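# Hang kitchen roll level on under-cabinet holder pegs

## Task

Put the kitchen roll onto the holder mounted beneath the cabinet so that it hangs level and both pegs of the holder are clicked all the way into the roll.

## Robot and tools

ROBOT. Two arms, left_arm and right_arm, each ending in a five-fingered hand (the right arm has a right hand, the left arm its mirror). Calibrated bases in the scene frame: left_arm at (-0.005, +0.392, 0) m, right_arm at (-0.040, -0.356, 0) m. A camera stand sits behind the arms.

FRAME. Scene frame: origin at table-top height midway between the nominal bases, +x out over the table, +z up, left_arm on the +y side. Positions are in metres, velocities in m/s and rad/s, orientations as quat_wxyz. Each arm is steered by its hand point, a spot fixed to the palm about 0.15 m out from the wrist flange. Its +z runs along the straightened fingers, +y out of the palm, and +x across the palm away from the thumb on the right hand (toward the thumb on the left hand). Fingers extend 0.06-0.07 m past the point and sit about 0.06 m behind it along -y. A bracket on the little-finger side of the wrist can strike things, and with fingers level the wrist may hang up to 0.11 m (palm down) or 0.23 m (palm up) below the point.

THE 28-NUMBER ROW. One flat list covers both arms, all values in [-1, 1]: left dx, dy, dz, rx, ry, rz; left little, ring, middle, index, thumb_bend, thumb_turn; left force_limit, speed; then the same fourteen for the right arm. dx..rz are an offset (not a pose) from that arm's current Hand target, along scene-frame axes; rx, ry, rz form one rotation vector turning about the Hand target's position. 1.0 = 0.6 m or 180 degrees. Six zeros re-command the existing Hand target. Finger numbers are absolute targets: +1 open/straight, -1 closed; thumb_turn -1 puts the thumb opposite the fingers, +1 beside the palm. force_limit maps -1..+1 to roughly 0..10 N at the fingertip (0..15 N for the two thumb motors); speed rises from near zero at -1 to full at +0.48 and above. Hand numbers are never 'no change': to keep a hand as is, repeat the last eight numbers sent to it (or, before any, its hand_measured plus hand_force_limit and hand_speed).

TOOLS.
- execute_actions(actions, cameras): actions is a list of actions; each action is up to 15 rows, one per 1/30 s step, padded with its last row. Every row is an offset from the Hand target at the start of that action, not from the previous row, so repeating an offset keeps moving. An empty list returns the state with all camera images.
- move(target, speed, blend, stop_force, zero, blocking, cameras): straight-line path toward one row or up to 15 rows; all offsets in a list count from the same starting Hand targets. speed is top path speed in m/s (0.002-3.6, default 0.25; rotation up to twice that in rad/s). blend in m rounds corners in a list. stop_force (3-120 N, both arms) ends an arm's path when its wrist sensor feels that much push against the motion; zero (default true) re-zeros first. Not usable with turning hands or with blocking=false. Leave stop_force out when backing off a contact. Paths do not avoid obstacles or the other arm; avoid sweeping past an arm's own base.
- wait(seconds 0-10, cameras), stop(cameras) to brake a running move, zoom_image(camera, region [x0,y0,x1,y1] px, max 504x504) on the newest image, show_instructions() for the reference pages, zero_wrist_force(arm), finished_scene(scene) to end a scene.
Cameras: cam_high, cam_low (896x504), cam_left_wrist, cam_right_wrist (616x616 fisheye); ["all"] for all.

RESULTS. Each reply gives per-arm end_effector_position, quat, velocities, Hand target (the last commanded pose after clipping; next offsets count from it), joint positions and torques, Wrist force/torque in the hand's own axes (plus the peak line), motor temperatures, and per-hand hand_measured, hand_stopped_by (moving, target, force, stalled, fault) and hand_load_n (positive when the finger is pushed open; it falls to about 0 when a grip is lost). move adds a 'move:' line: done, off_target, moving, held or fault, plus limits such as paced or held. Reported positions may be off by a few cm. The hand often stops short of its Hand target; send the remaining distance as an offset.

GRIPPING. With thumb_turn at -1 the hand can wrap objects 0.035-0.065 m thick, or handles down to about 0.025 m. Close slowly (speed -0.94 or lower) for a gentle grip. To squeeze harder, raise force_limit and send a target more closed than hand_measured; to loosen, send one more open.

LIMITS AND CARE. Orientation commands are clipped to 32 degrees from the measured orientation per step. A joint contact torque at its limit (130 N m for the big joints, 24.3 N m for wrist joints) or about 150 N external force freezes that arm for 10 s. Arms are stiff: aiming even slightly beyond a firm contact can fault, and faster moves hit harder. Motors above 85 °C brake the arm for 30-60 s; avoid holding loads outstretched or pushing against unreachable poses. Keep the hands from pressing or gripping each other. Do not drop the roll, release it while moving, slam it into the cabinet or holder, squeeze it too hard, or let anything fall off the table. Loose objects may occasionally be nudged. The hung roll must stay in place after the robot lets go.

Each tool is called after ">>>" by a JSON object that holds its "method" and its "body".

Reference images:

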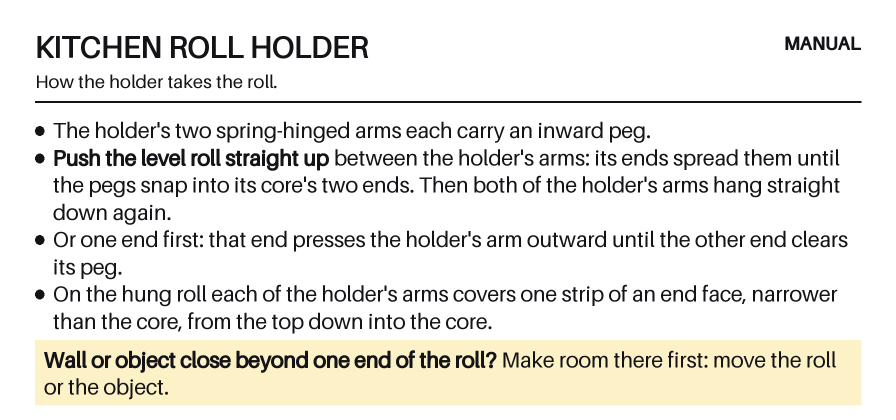

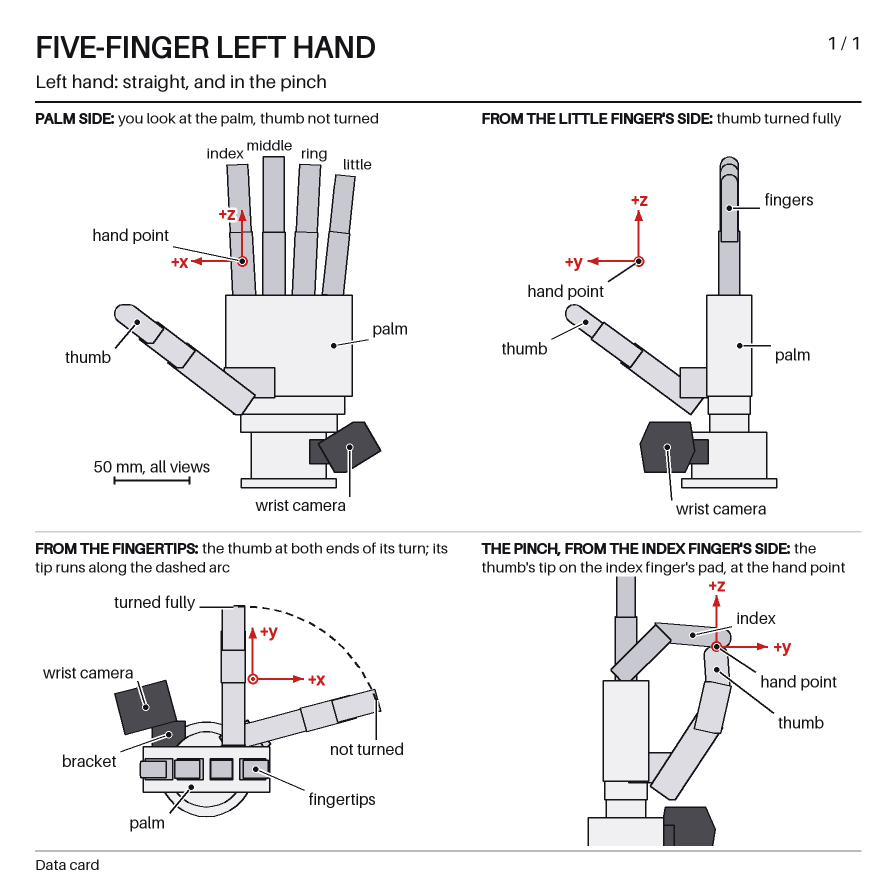

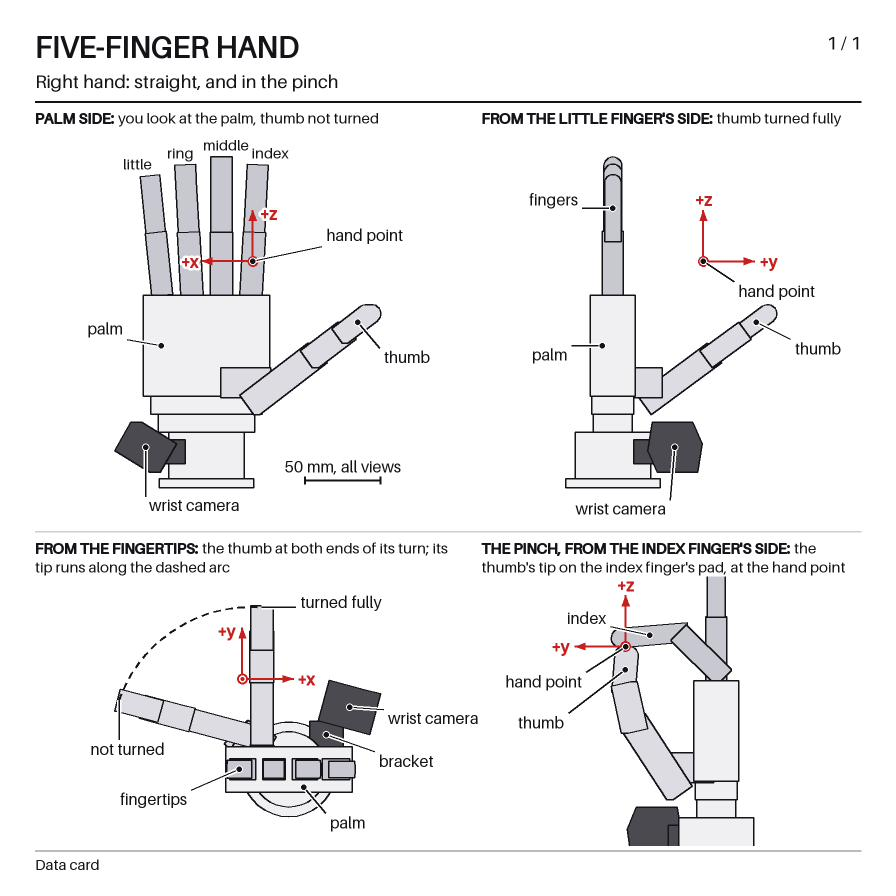

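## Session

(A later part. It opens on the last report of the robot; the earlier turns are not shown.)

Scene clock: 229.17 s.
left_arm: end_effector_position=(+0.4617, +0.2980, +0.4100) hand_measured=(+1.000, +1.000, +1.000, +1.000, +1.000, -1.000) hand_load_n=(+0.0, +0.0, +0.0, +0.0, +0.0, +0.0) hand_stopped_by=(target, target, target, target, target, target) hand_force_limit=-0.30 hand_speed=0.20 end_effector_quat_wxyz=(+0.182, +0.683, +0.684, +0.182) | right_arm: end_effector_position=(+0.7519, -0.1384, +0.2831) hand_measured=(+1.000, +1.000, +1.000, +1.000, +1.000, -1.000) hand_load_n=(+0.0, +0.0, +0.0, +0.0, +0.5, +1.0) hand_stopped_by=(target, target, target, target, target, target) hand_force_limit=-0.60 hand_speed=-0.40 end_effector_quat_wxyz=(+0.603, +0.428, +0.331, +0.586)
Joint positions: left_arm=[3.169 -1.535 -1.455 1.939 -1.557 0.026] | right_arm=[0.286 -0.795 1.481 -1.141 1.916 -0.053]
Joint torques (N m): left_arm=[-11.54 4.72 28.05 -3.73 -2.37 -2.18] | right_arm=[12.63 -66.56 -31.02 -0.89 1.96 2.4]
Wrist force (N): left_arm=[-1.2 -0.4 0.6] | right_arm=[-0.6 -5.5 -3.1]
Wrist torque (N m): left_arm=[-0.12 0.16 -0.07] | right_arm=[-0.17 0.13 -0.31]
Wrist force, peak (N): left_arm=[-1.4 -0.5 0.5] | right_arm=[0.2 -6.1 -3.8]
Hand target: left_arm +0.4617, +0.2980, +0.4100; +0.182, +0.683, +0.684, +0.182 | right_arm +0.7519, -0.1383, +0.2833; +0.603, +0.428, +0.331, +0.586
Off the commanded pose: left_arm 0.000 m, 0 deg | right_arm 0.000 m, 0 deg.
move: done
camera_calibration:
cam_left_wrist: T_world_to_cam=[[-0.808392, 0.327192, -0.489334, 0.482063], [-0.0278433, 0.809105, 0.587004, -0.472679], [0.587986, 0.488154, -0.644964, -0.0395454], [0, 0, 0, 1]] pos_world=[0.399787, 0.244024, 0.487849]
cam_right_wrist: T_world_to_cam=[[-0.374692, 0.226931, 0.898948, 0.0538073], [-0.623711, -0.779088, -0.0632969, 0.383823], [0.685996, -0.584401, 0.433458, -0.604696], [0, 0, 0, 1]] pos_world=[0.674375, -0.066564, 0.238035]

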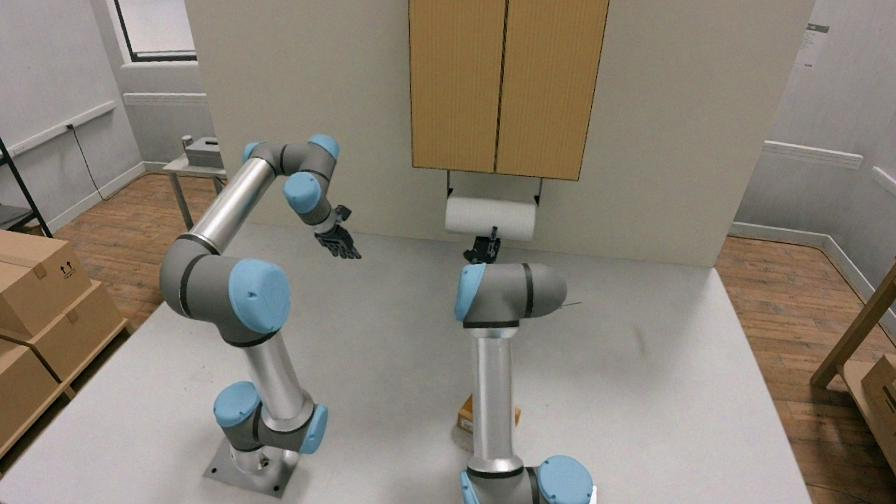

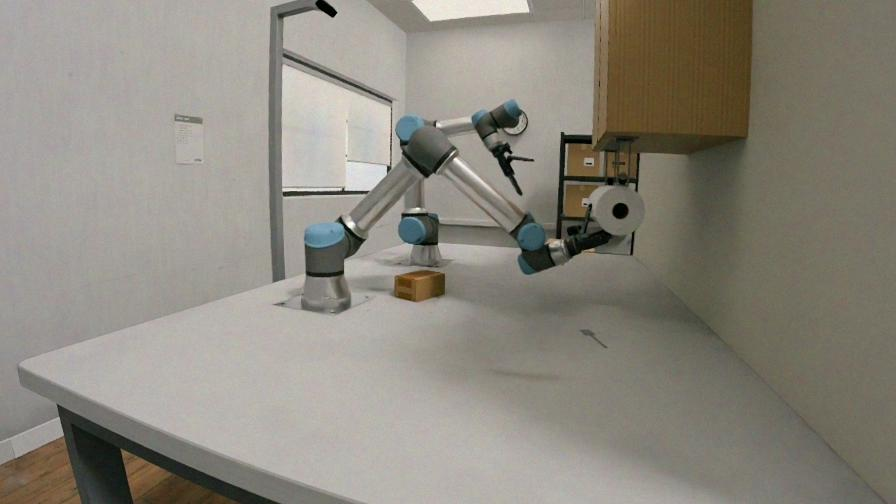

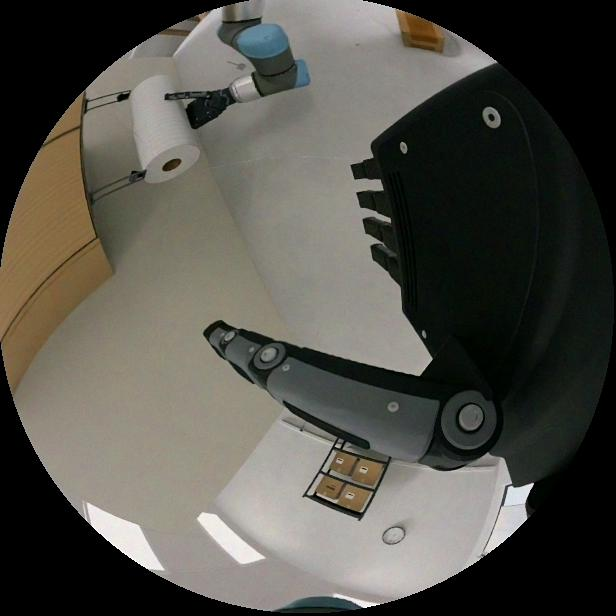

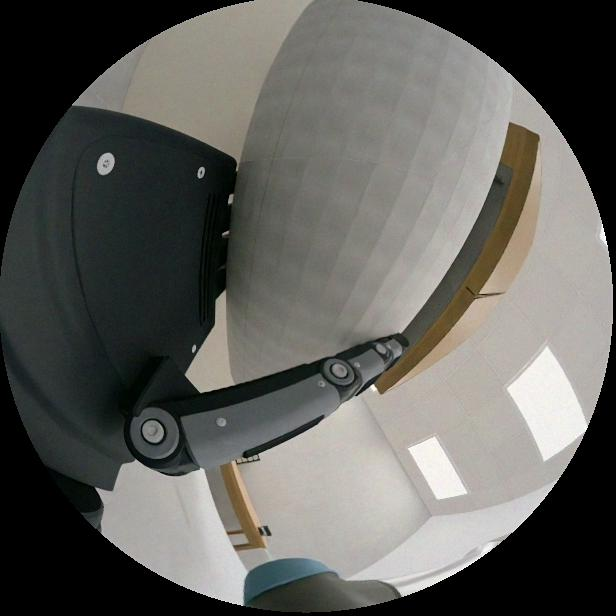

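>>> {"method": "move", "body": {"target": [0,0,0,0,0,0,1,1,1,1,1,-1,-0.3,0.2,0.0033,-0.0042,0.05,0,0,0,1,1,1,1,1,-1,-0.6,-0.4], "speed": 0.03, "stop_force": 30, "cameras": ["cam_low","cam_high","cam_left_wrist"]}}

>>> {"method": "zoom_image", "body": {"camera": "cam_low", "region": [560, 120, 680, 260]}}

>>> {"method": "zoom_image", "body": {"camera": "cam_high", "region": [430, 150, 560, 250]}}

>>> {"method": "zoom_image", "body": {"camera": "cam_left_wrist", "region": [60, 60, 260, 240]}}

Scene clock: 232.90 s.
left_arm: end_effector_position=(+0.4617, +0.2980, +0.4100) hand_measured=(+1.000, +1.000, +1.000, +1.000, +1.000, -1.000) hand_load_n=(+0.0, +0.0, +0.0, +0.0, +0.0, +0.0) hand_stopped_by=(target, target, target, target, target, target) hand_force_limit=-0.30 hand_speed=0.20 end_effector_quat_wxyz=(+0.182, +0.683, +0.684, +0.182) | right_arm: end_effector_position=(+0.7539, -0.1409, +0.3133) hand_measured=(+1.000, +1.000, +1.000, +1.000, +1.000, -1.000) hand_load_n=(+0.5, +0.0, +0.0, +0.0, +0.0, -0.5) hand_stopped_by=(target, target, target, target, target, target) hand_force_limit=-0.60 hand_speed=-0.40 end_effector_quat_wxyz=(+0.603, +0.428, +0.331, +0.586)
Joint positions: left_arm=[3.169 -1.535 -1.455 1.939 -1.557 0.026] | right_arm=[0.282 -0.837 1.465 -1.083 1.912 -0.051]
Joint torques (N m): left_arm=[-11.05 4.37 27.98 -3.58 -2.28 -2.22] | right_arm=[-10.72 -70.25 -34.06 -1.97 -3.55 2.78]
Wrist force (N): left_arm=[-1.1 -0.4 0.5] | right_arm=[-3.3 -9.8 -3.0]
Wrist torque (N m): left_arm=[-0.10 0.13 -0.06] | right_arm=[-0.25 0.08 -0.90]
Wrist force, peak (N): left_arm=[-1.5 -0.3 0.3] | right_arm=[-0.9 -12.6 -5.6]
Hand target: left_arm +0.4617, +0.2980, +0.4100; +0.182, +0.683, +0.684, +0.182 | right_arm +0.7539, -0.1409, +0.3133; +0.603, +0.428, +0.331, +0.586
Off the commanded pose: left_arm 0.000 m, 0 deg | right_arm 0.000 m, 0 deg.
move: done
camera_calibration:
cam_left_wrist: T_world_to_cam=[[-0.808392, 0.327192, -0.489334, 0.482063], [-0.0278433, 0.809105, 0.587004, -0.472679], [0.587986, 0.488154, -0.644964, -0.0395454], [0, 0, 0, 1]] pos_world=[0.399787, 0.244024, 0.487849]
Images, in order (width x height): cam_high 896x504, cam_low 896x504, cam_left_wrist 616x616.

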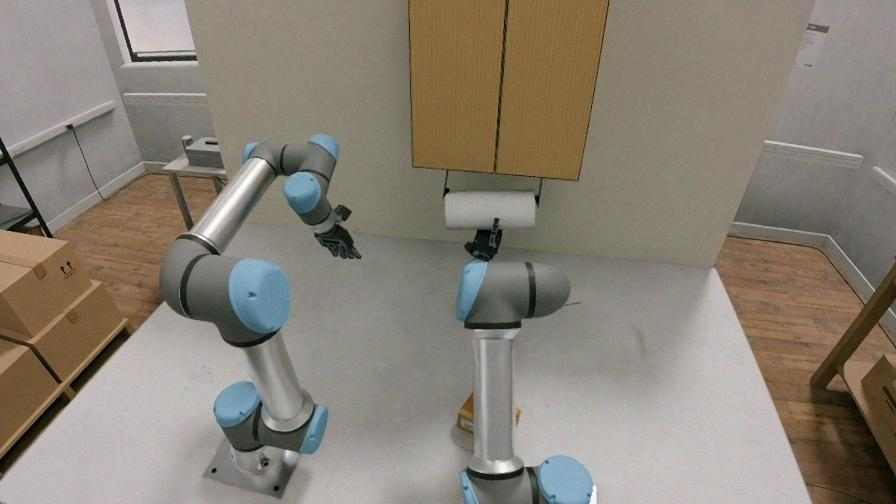

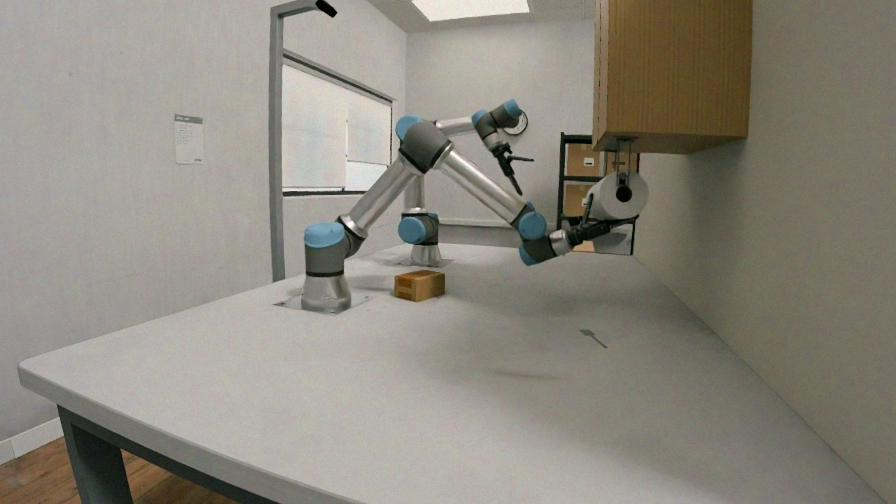

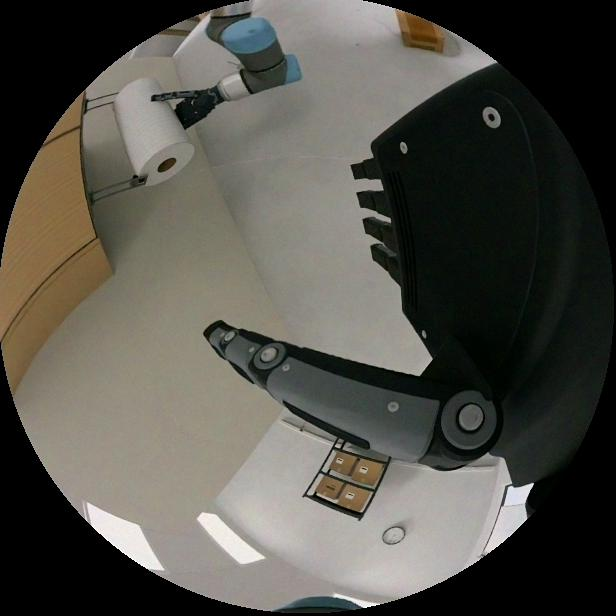

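Scaled by 3.600.

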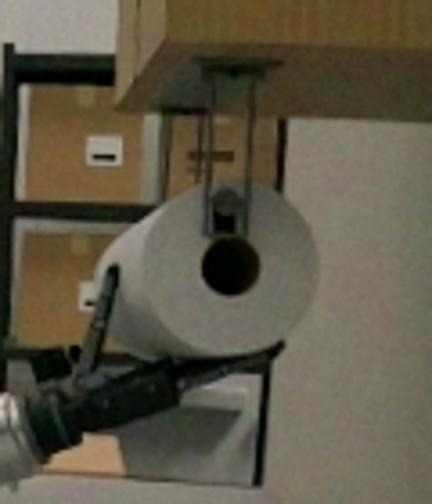

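Scaled by 3.877.

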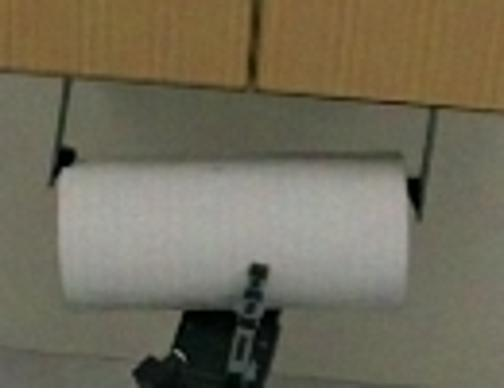

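Scaled by 2.520 from the camera's 616x616 image, which has a finer 880x880 frame.

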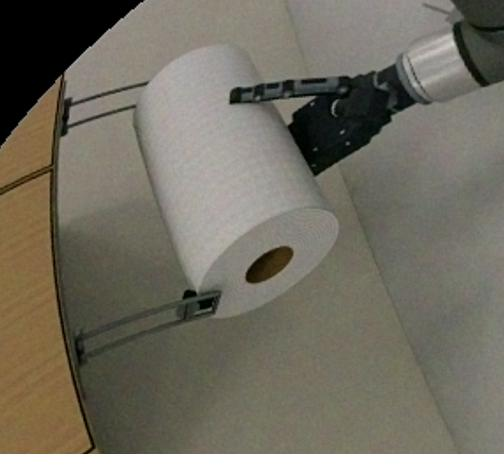

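>>> {"method": "move", "body": {"target": [0,0,0,0,0,0,1,1,1,1,1,-1,-0.3,0.2,0,0,-0.0583,0,0,0,1,1,1,1,1,-1,-0.6,-0.4], "speed": 0.05, "cameras": ["cam_low","cam_high","cam_left_wrist"]}}

>>> {"method": "zoom_image", "body": {"camera": "cam_low", "region": [560, 120, 680, 260]}}

>>> {"method": "zoom_image", "body": {"camera": "cam_high", "region": [430, 150, 560, 250]}}

>>> {"method": "zoom_image", "body": {"camera": "cam_left_wrist", "region": [60, 60, 260, 240]}}

Scene clock: 235.80 s.
left_arm: end_effector_position=(+0.4617, +0.2980, +0.4100) hand_measured=(+1.000, +1.000, +1.000, +1.000, +1.000, -1.000) hand_load_n=(+0.0, +0.0, +0.0, +0.0, +0.0, +0.0) hand_stopped_by=(target, target, target, target, target, target) hand_force_limit=-0.30 hand_speed=0.20 end_effector_quat_wxyz=(+0.182, +0.683, +0.684, +0.182) | right_arm: end_effector_position=(+0.7539, -0.1409, +0.2784) hand_measured=(+1.000, +1.000, +1.000, +1.000, +1.000, -1.000) hand_load_n=(+0.0, +0.0, +0.0, +0.0, +0.0, +0.5) hand_stopped_by=(target, target, target, target, target, target) hand_force_limit=-0.60 hand_speed=-0.40 end_effector_quat_wxyz=(+0.603, +0.428, +0.331, +0.586)
Joint positions: left_arm=[3.169 -1.535 -1.455 1.939 -1.557 0.026] | right_arm=[0.282 -0.787 1.479 -1.148 1.912 -0.051]
Joint torques (N m): left_arm=[-10.99 4.57 27.92 -3.55 -2.23 -2.07] | right_arm=[-7.72 -47.86 -7.54 -5.34 0.79 0.05]
Wrist force (N): left_arm=[-1.0 -0.4 0.4] | right_arm=[-0.3 -5.5 -3.0]
Wrist torque (N m): left_arm=[-0.10 0.12 -0.06] | right_arm=[-0.19 0.12 -0.31]
Wrist force, peak (N): left_arm=[-1.3 -0.6 0.4] | right_arm=[-3.5 -10.0 -3.5]
Hand target: left_arm +0.4617, +0.2980, +0.4100; +0.182, +0.683, +0.684, +0.182 | right_arm +0.7539, -0.1409, +0.2783; +0.603, +0.428, +0.331, +0.586
Off the commanded pose: left_arm 0.000 m, 0 deg | right_arm 0.000 m, 0 deg.
move: done
camera_calibration:
cam_left_wrist: T_world_to_cam=[[-0.808392, 0.327192, -0.489334, 0.482063], [-0.0278433, 0.809105, 0.587004, -0.472679], [0.587986, 0.488154, -0.644964, -0.0395454], [0, 0, 0, 1]] pos_world=[0.399787, 0.244024, 0.487849]
Images, in order (width x height): cam_high 896x504, cam_low 896x504, cam_left_wrist 616x616.

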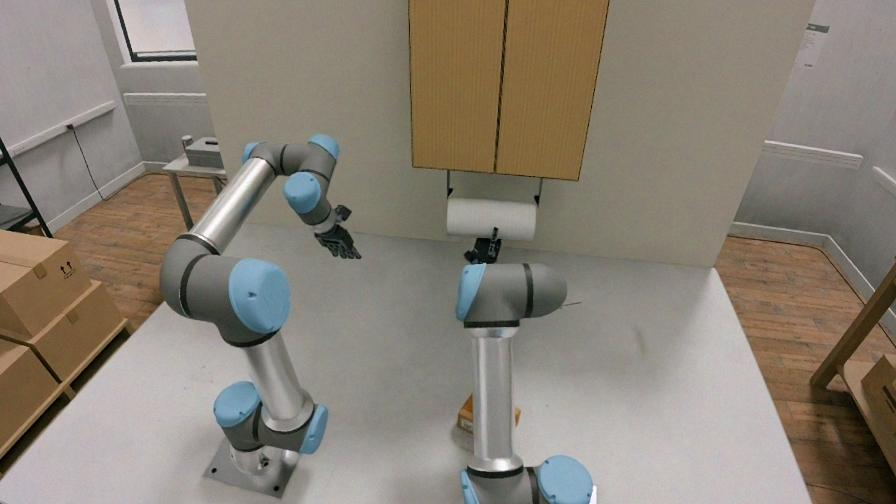

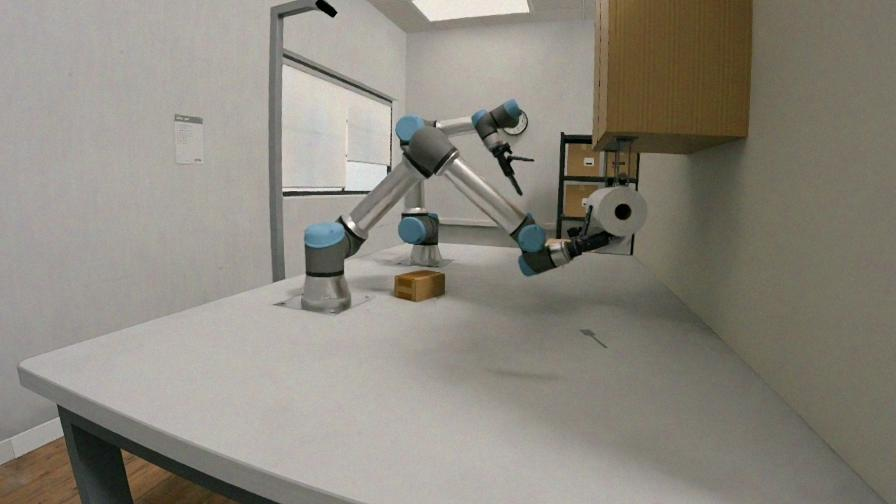

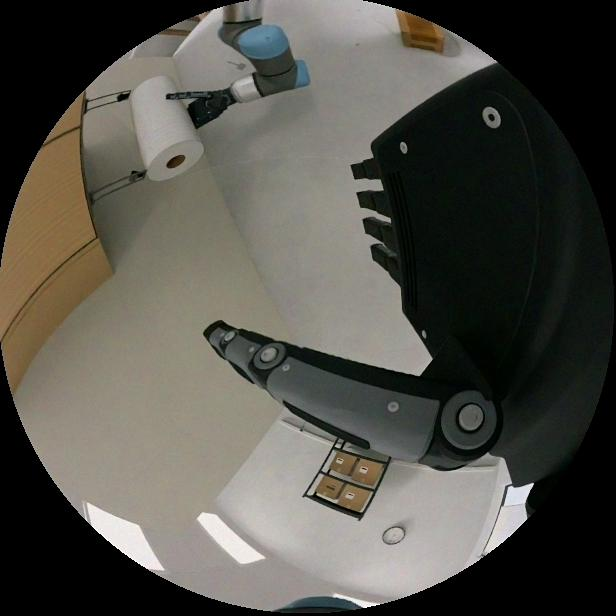

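Scaled by 3.600.

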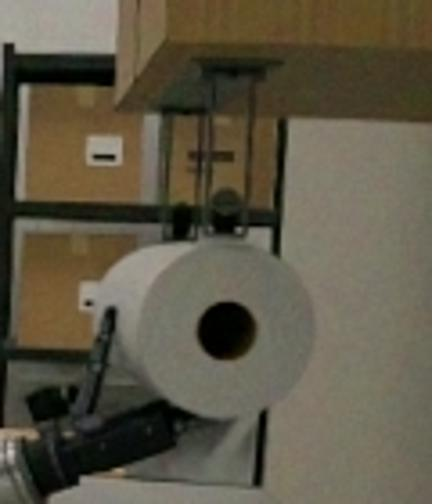

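Scaled by 3.877.

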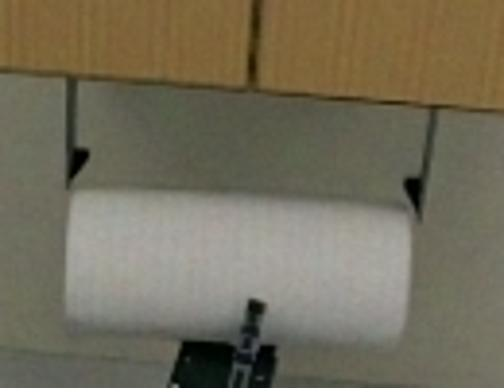

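Scaled by 2.520 from the camera's 616x616 image, which has a finer 880x880 frame.

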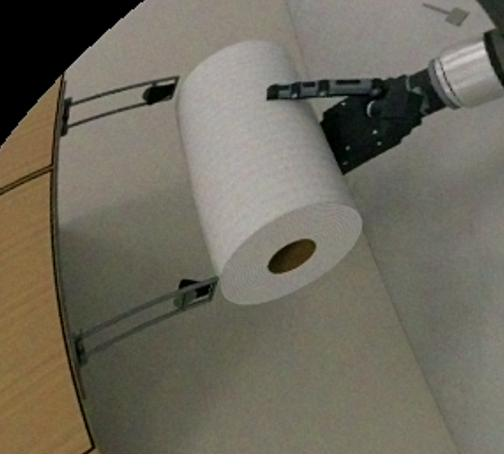

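>>> {"method": "move", "body": {"target": [0,0,0,0,0,0,1,1,1,1,1,-1,-0.3,0.2,-0.0025,0,0.0,0.008,0,-0.0095,1,1,1,1,1,-1,-0.6,-0.4], "speed": 0.05}}

>>> {"method": "move", "body": {"target": [0,0,0,0,0,0,1,1,1,1,1,-1,-0.3,0.2,0.0,0,0.0333,0,0,0,1,1,1,1,1,-1,-0.6,-0.4], "speed": 0.03, "cameras": ["cam_low","cam_high","cam_left_wrist"]}}

>>> {"method": "zoom_image", "body": {"camera": "cam_low", "region": [560, 120, 680, 260]}}

>>> {"method": "zoom_image", "body": {"camera": "cam_high", "region": [430, 150, 560, 250]}}

>>> {"method": "zoom_image", "body": {"camera": "cam_left_wrist", "region": [60, 60, 260, 240]}}

Scene clock: 239.10 s.
left_arm: end_effector_position=(+0.4617, +0.2980, +0.4100) hand_measured=(+1.000, +1.000, +1.000, +1.000, +1.000, -1.000) hand_load_n=(+0.0, +0.0, +0.0, +0.0, +0.0, +0.0) hand_stopped_by=(target, target, target, target, target, target) hand_force_limit=-0.30 hand_speed=0.20 end_effector_quat_wxyz=(+0.182, +0.683, +0.684, +0.182) | right_arm: end_effector_position=(+0.7524, -0.1409, +0.2783) hand_measured=(+1.000, +1.000, +1.000, +1.000, +1.000, -1.000) hand_load_n=(+0.5, +0.0, +0.0, +0.0, +0.5, +1.0) hand_stopped_by=(target, target, target, target, target, target) hand_force_limit=-0.60 hand_speed=-0.40 end_effector_quat_wxyz=(+0.606, +0.440, +0.318, +0.581)
Joint positions: left_arm=[3.169 -1.535 -1.455 1.939 -1.557 0.026] | right_arm=[0.296 -0.781 1.463 -1.142 1.963 -0.048]
Joint torques (N m): left_arm=[-10.52 4.65 28.01 -3.5 -2.19 -2.09] | right_arm=[11.97 -47.95 -30.33 -0.84 2.17 2.4]
Wrist force (N): left_arm=[-1.3 -0.3 0.4] | right_arm=[-0.6 -5.1 -2.9]
Wrist torque (N m): left_arm=[-0.08 0.17 -0.08] | right_arm=[-0.14 0.16 -0.32]
Wrist force, peak (N): left_arm=[-1.4 -0.5 0.6] | right_arm=[-0.3 -5.6 -3.3]
Hand target: left_arm +0.4617, +0.2980, +0.4100; +0.182, +0.683, +0.684, +0.182 | right_arm +0.7524, -0.1409, +0.2783; +0.606, +0.440, +0.318, +0.581
Off the commanded pose: left_arm 0.000 m, 0 deg | right_arm 0.000 m, 0 deg.
move: done

Scene clock: 240.17 s.
left_arm: end_effector_position=(+0.4617, +0.2980, +0.4100) hand_measured=(+1.000, +1.000, +1.000, +1.000, +1.000, -1.000) hand_load_n=(+0.5, +0.0, +0.0, +0.0, +0.0, +0.0) hand_stopped_by=(target, target, target, target, target, target) hand_force_limit=-0.30 hand_speed=0.20 end_effector_quat_wxyz=(+0.182, +0.683, +0.684, +0.182) | right_arm: end_effector_position=(+0.7524, -0.1409, +0.2981) hand_measured=(+1.000, +1.000, +1.000, +1.000, +1.000, -1.000) hand_load_n=(+0.5, +0.0, +0.0, +0.0, +0.5, +1.0) hand_stopped_by=(target, target, target, target, target, target) hand_force_limit=-0.60 hand_speed=-0.40 end_effector_quat_wxyz=(+0.606, +0.440, +0.318, +0.581)
Joint positions: left_arm=[3.169 -1.535 -1.455 1.939 -1.557 0.026] | right_arm=[0.296 -0.81 1.455 -1.106 1.963 -0.048]
Joint torques (N m): left_arm=[-11.26 4.39 27.61 -3.52 -2.17 -1.91] | right_arm=[13.16 -70.86 -32.9 -1.92 0.53 0.78]
Wrist force (N): left_arm=[-1.0 -0.2 0.4] | right_arm=[-1.9 -9.5 -3.9]
Wrist torque (N m): left_arm=[-0.07 0.12 -0.06] | right_arm=[-0.18 0.21 -0.60]
Wrist force, peak (N): left_arm=[-1.3 -0.5 0.5] | right_arm=[-1.9 -9.5 -4.0]
Hand target: left_arm +0.4617, +0.2980, +0.4100; +0.182, +0.683, +0.684, +0.182 | right_arm +0.7524, -0.1409, +0.2983; +0.606, +0.440, +0.318, +0.581
Off the commanded pose: left_arm 0.000 m, 0 deg | right_arm 0.000 m, 0 deg.
move: done
camera_calibration:
cam_left_wrist: T_world_to_cam=[[-0.808392, 0.327192, -0.489334, 0.482063], [-0.0278433, 0.809105, 0.587004, -0.472679], [0.587986, 0.488154, -0.644964, -0.0395454], [0, 0, 0, 1]] pos_world=[0.399787, 0.244024, 0.487849]
Images, in order (width x height): cam_high 896x504, cam_low 896x504, cam_left_wrist 616x616.

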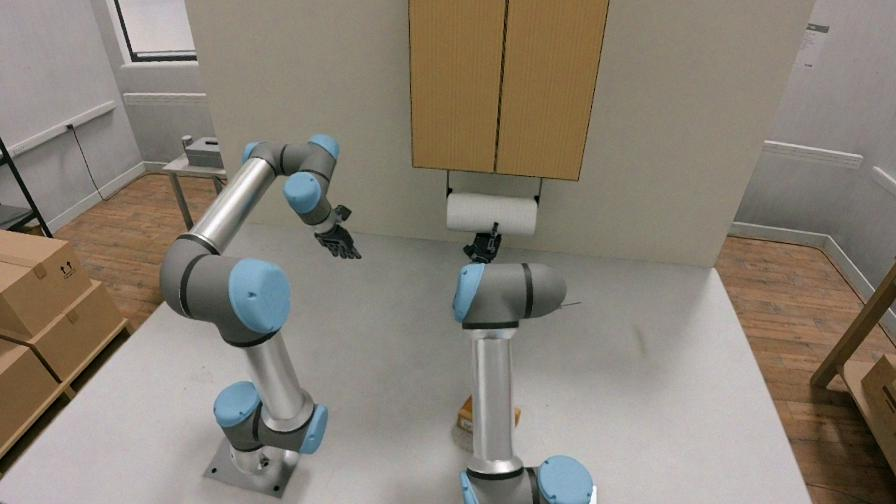

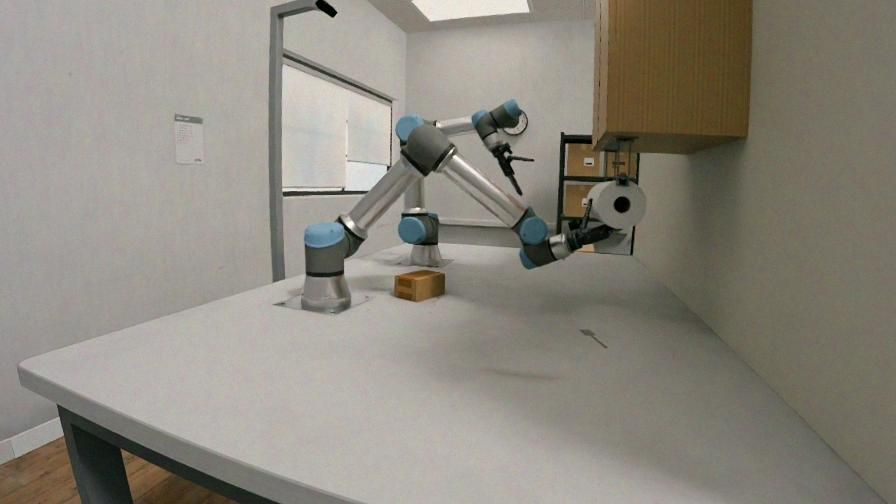

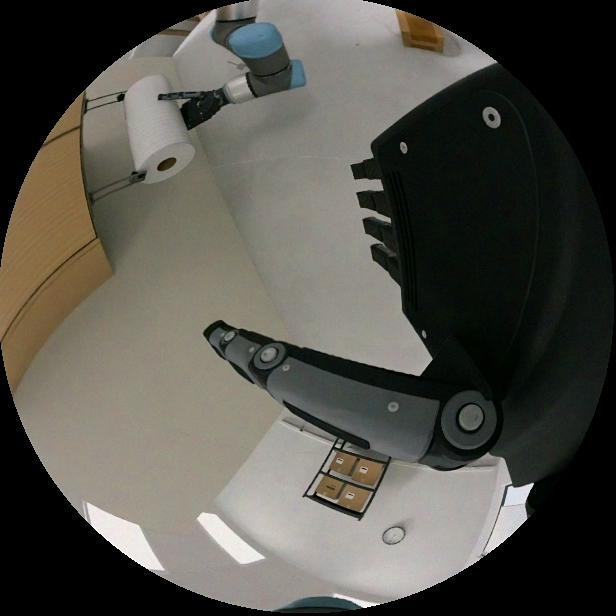

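Scaled by 3.600.

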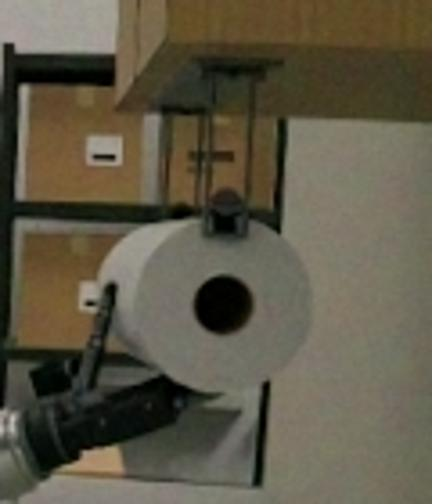

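Scaled by 3.877.

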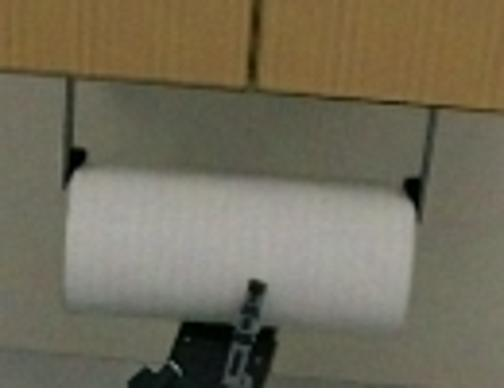

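Scaled by 2.520 from the camera's 616x616 image, which has a finer 880x880 frame.

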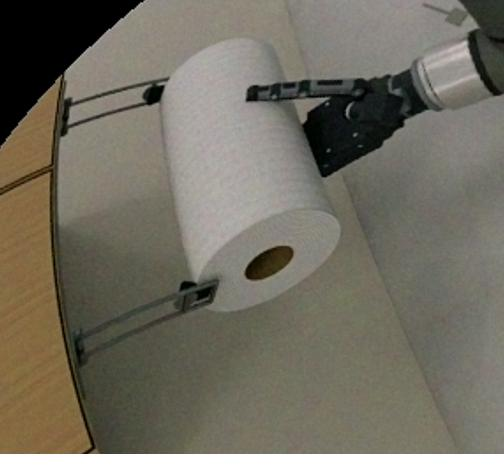

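>>> {"method": "move", "body": {"target": [0,0,0,0,0,0,1,1,1,1,1,-1,-0.3,0.2,0.0,-0.003,0.025,0,0,0,1,1,1,1,1,-1,-0.6,-0.4], "speed": 0.03, "cameras": ["cam_low","cam_high","cam_left_wrist"]}}

>>> {"method": "zoom_image", "body": {"camera": "cam_low", "region": [560, 120, 680, 260]}}

>>> {"method": "zoom_image", "body": {"camera": "cam_high", "region": [430, 150, 560, 250]}}

>>> {"method": "zoom_image", "body": {"camera": "cam_left_wrist", "region": [60, 60, 260, 240]}}

Scene clock: 241.73 s.
left_arm: end_effector_position=(+0.4617, +0.2980, +0.4100) hand_measured=(+1.000, +1.000, +1.000, +1.000, +1.000, -1.000) hand_load_n=(+0.0, +0.0, +0.0, +0.0, -0.5, +0.0) hand_stopped_by=(target, target, target, target, target, target) hand_force_limit=-0.30 hand_speed=0.20 end_effector_quat_wxyz=(+0.182, +0.683, +0.684, +0.182) | right_arm: end_effector_position=(+0.7524, -0.1426, +0.3131) hand_measured=(+1.000, +1.000, +1.000, +1.000, +1.000, -1.000) hand_load_n=(+0.0, +0.0, +0.5, +0.5, +0.0, +2.0) hand_stopped_by=(target, target, target, target, target, target) hand_force_limit=-0.60 hand_speed=-0.40 end_effector_quat_wxyz=(+0.606, +0.440, +0.318, +0.581)
Joint positions: left_arm=[3.169 -1.535 -1.455 1.939 -1.557 0.026] | right_arm=[0.293 -0.832 1.451 -1.079 1.961 -0.047]
Joint torques (N m): left_arm=[-11.34 4.38 27.95 -3.5 -2.13 -2.02] | right_arm=[-14.4 -68.8 -33.23 -1.59 -2.63 2.16]
Wrist force (N): left_arm=[-0.8 -0.3 0.6] | right_arm=[0.0 -9.8 -4.3]
Wrist torque (N m): left_arm=[-0.10 0.10 -0.05] | right_arm=[-0.09 0.13 -0.17]
Wrist force, peak (N): left_arm=[-1.4 -0.3 0.5] | right_arm=[-1.7 -14.2 -6.0]
Hand target: left_arm +0.4617, +0.2980, +0.4100; +0.182, +0.683, +0.684, +0.182 | right_arm +0.7524, -0.1427, +0.3133; +0.606, +0.440, +0.318, +0.581
Off the commanded pose: left_arm 0.000 m, 0 deg | right_arm 0.000 m, 0 deg.
move: done
camera_calibration:
cam_left_wrist: T_world_to_cam=[[-0.808392, 0.327192, -0.489334, 0.482063], [-0.0278433, 0.809105, 0.587004, -0.472679], [0.587986, 0.488154, -0.644964, -0.0395454], [0, 0, 0, 1]] pos_world=[0.399787, 0.244024, 0.487849]
Images, in order (width x height): cam_high 896x504, cam_low 896x504, cam_left_wrist 616x616.

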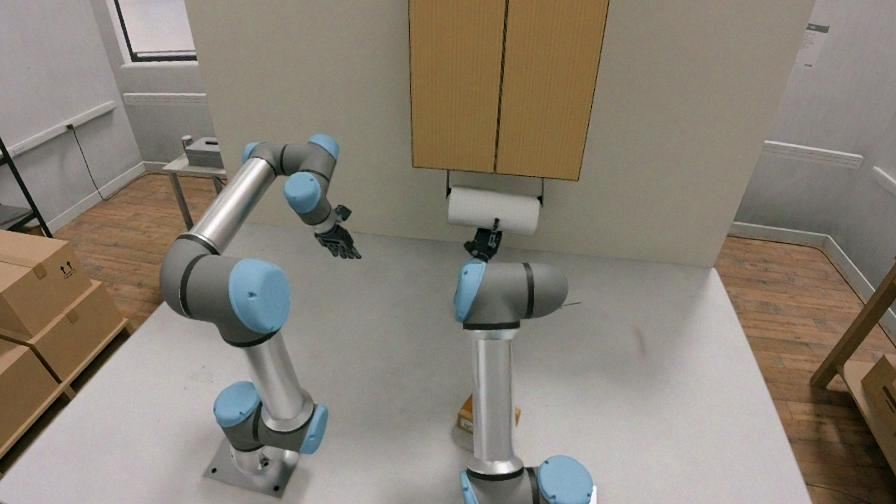

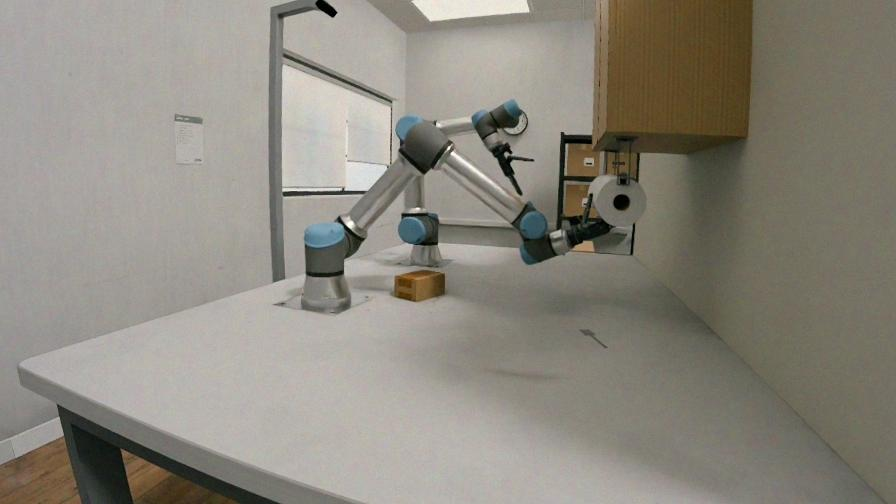

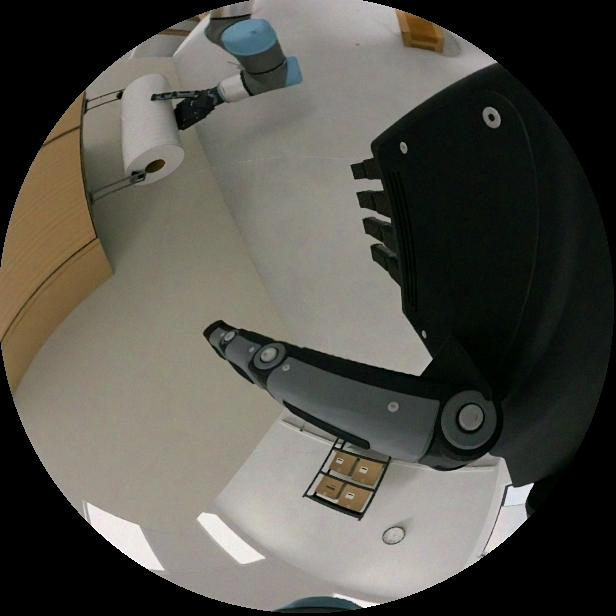

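Scaled by 3.600.

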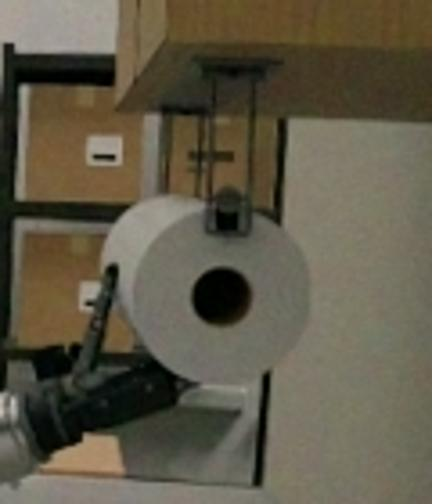

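Scaled by 3.877.

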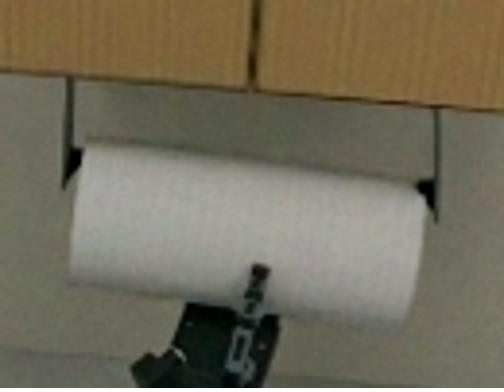

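Scaled by 2.520 from the camera's 616x616 image, which has a finer 880x880 frame.

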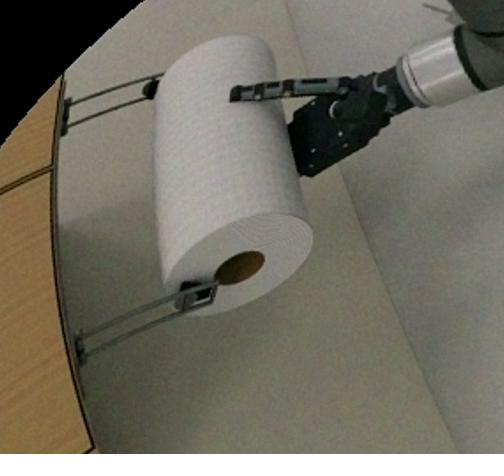

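>>> {"method": "move", "body": {"target": [0,0,0,0,0,0,1,1,1,1,1,-1,-0.3,0.2,0.0,0.003,0.025,-0.008,0,0,1,1,1,1,1,-1,-0.6,-0.4], "speed": 0.03, "cameras": ["cam_low","cam_high","cam_left_wrist"]}}

>>> {"method": "zoom_image", "body": {"camera": "cam_low", "region": [560, 120, 680, 260]}}

>>> {"method": "zoom_image", "body": {"camera": "cam_high", "region": [430, 150, 560, 250]}}

>>> {"method": "zoom_image", "body": {"camera": "cam_left_wrist", "region": [60, 60, 260, 240]}}

Scene clock: 243.37 s.
left_arm: end_effector_position=(+0.4617, +0.2980, +0.4100) hand_measured=(+1.000, +1.000, +1.000, +1.000, +1.000, -1.000) hand_load_n=(+0.0, +0.0, +0.0, +0.0, +0.0, +0.0) hand_stopped_by=(target, target, target, target, target, target) hand_force_limit=-0.30 hand_speed=0.20 end_effector_quat_wxyz=(+0.182, +0.683, +0.684, +0.182) | right_arm: end_effector_position=(+0.7524, -0.1409, +0.3280) hand_measured=(+1.000, +1.000, +1.000, +1.000, +1.000, -1.000) hand_load_n=(+0.0, +0.0, +0.0, +0.5, +0.0, +0.5) hand_stopped_by=(target, target, target, target, target, target) hand_force_limit=-0.60 hand_speed=-0.40 end_effector_quat_wxyz=(+0.612, +0.433, +0.325, +0.577)
Joint positions: left_arm=[3.169 -1.535 -1.455 1.939 -1.557 0.026] | right_arm=[0.29 -0.852 1.448 -1.058 1.947 -0.069]
Joint torques (N m): left_arm=[-10.9 4.4 27.64 -3.52 -2.12 -2.03] | right_arm=[-17.53 -70.85 -34.15 -1.89 -2.22 -2.34]
Wrist force (N): left_arm=[-1.0 -0.4 0.4] | right_arm=[4.1 -11.0 -5.3]
Wrist torque (N m): left_arm=[-0.10 0.12 -0.05] | right_arm=[0.00 0.10 0.23]
Wrist force, peak (N): left_arm=[-1.3 -0.3 0.7] | right_arm=[4.0 -11.9 -4.8]
Hand target: left_arm +0.4617, +0.2980, +0.4100; +0.182, +0.683, +0.684, +0.182 | right_arm +0.7524, -0.1409, +0.3283; +0.612, +0.433, +0.325, +0.577
Off the commanded pose: left_arm 0.000 m, 0 deg | right_arm 0.000 m, 0 deg.
move: done
camera_calibration:
cam_left_wrist: T_world_to_cam=[[-0.808392, 0.327192, -0.489334, 0.482063], [-0.0278433, 0.809105, 0.587004, -0.472679], [0.587986, 0.488154, -0.644964, -0.0395454], [0, 0, 0, 1]] pos_world=[0.399787, 0.244024, 0.487849]
Images, in order (width x height): cam_high 896x504, cam_low 896x504, cam_left_wrist 616x616.

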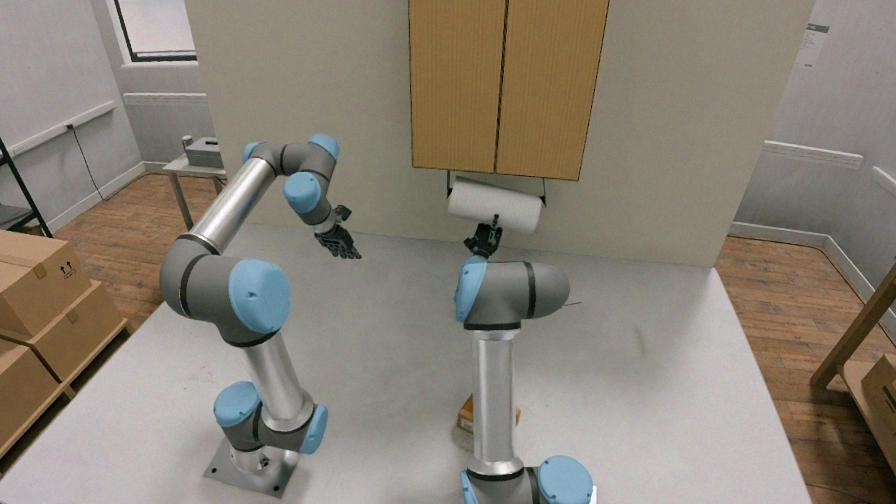

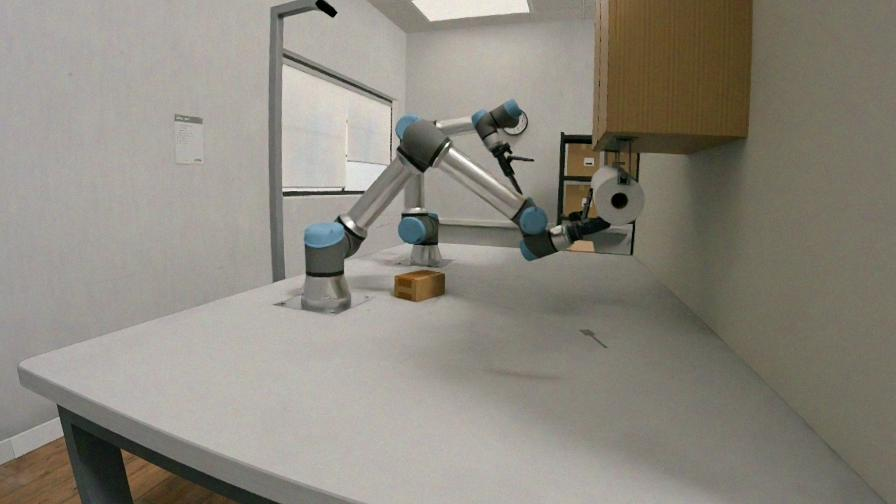

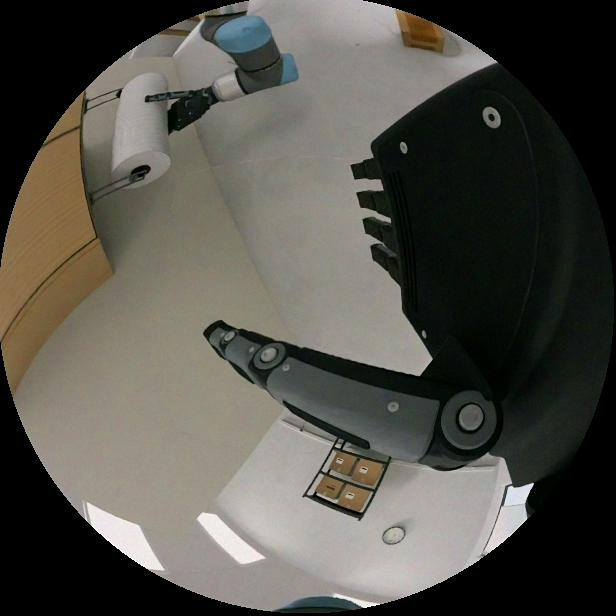

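Scaled by 3.600.

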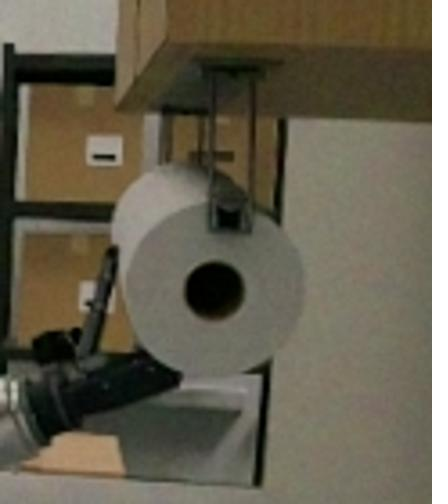

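Scaled by 3.877.

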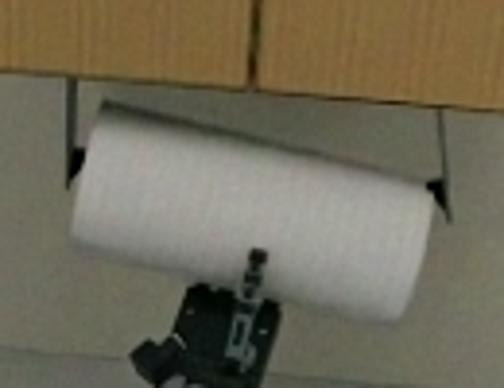

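Scaled by 2.520 from the camera's 616x616 image, which has a finer 880x880 frame.

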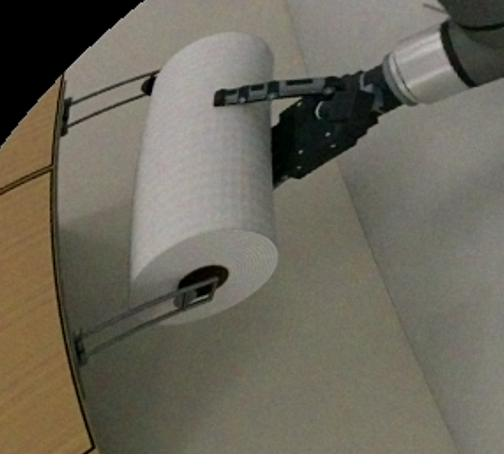

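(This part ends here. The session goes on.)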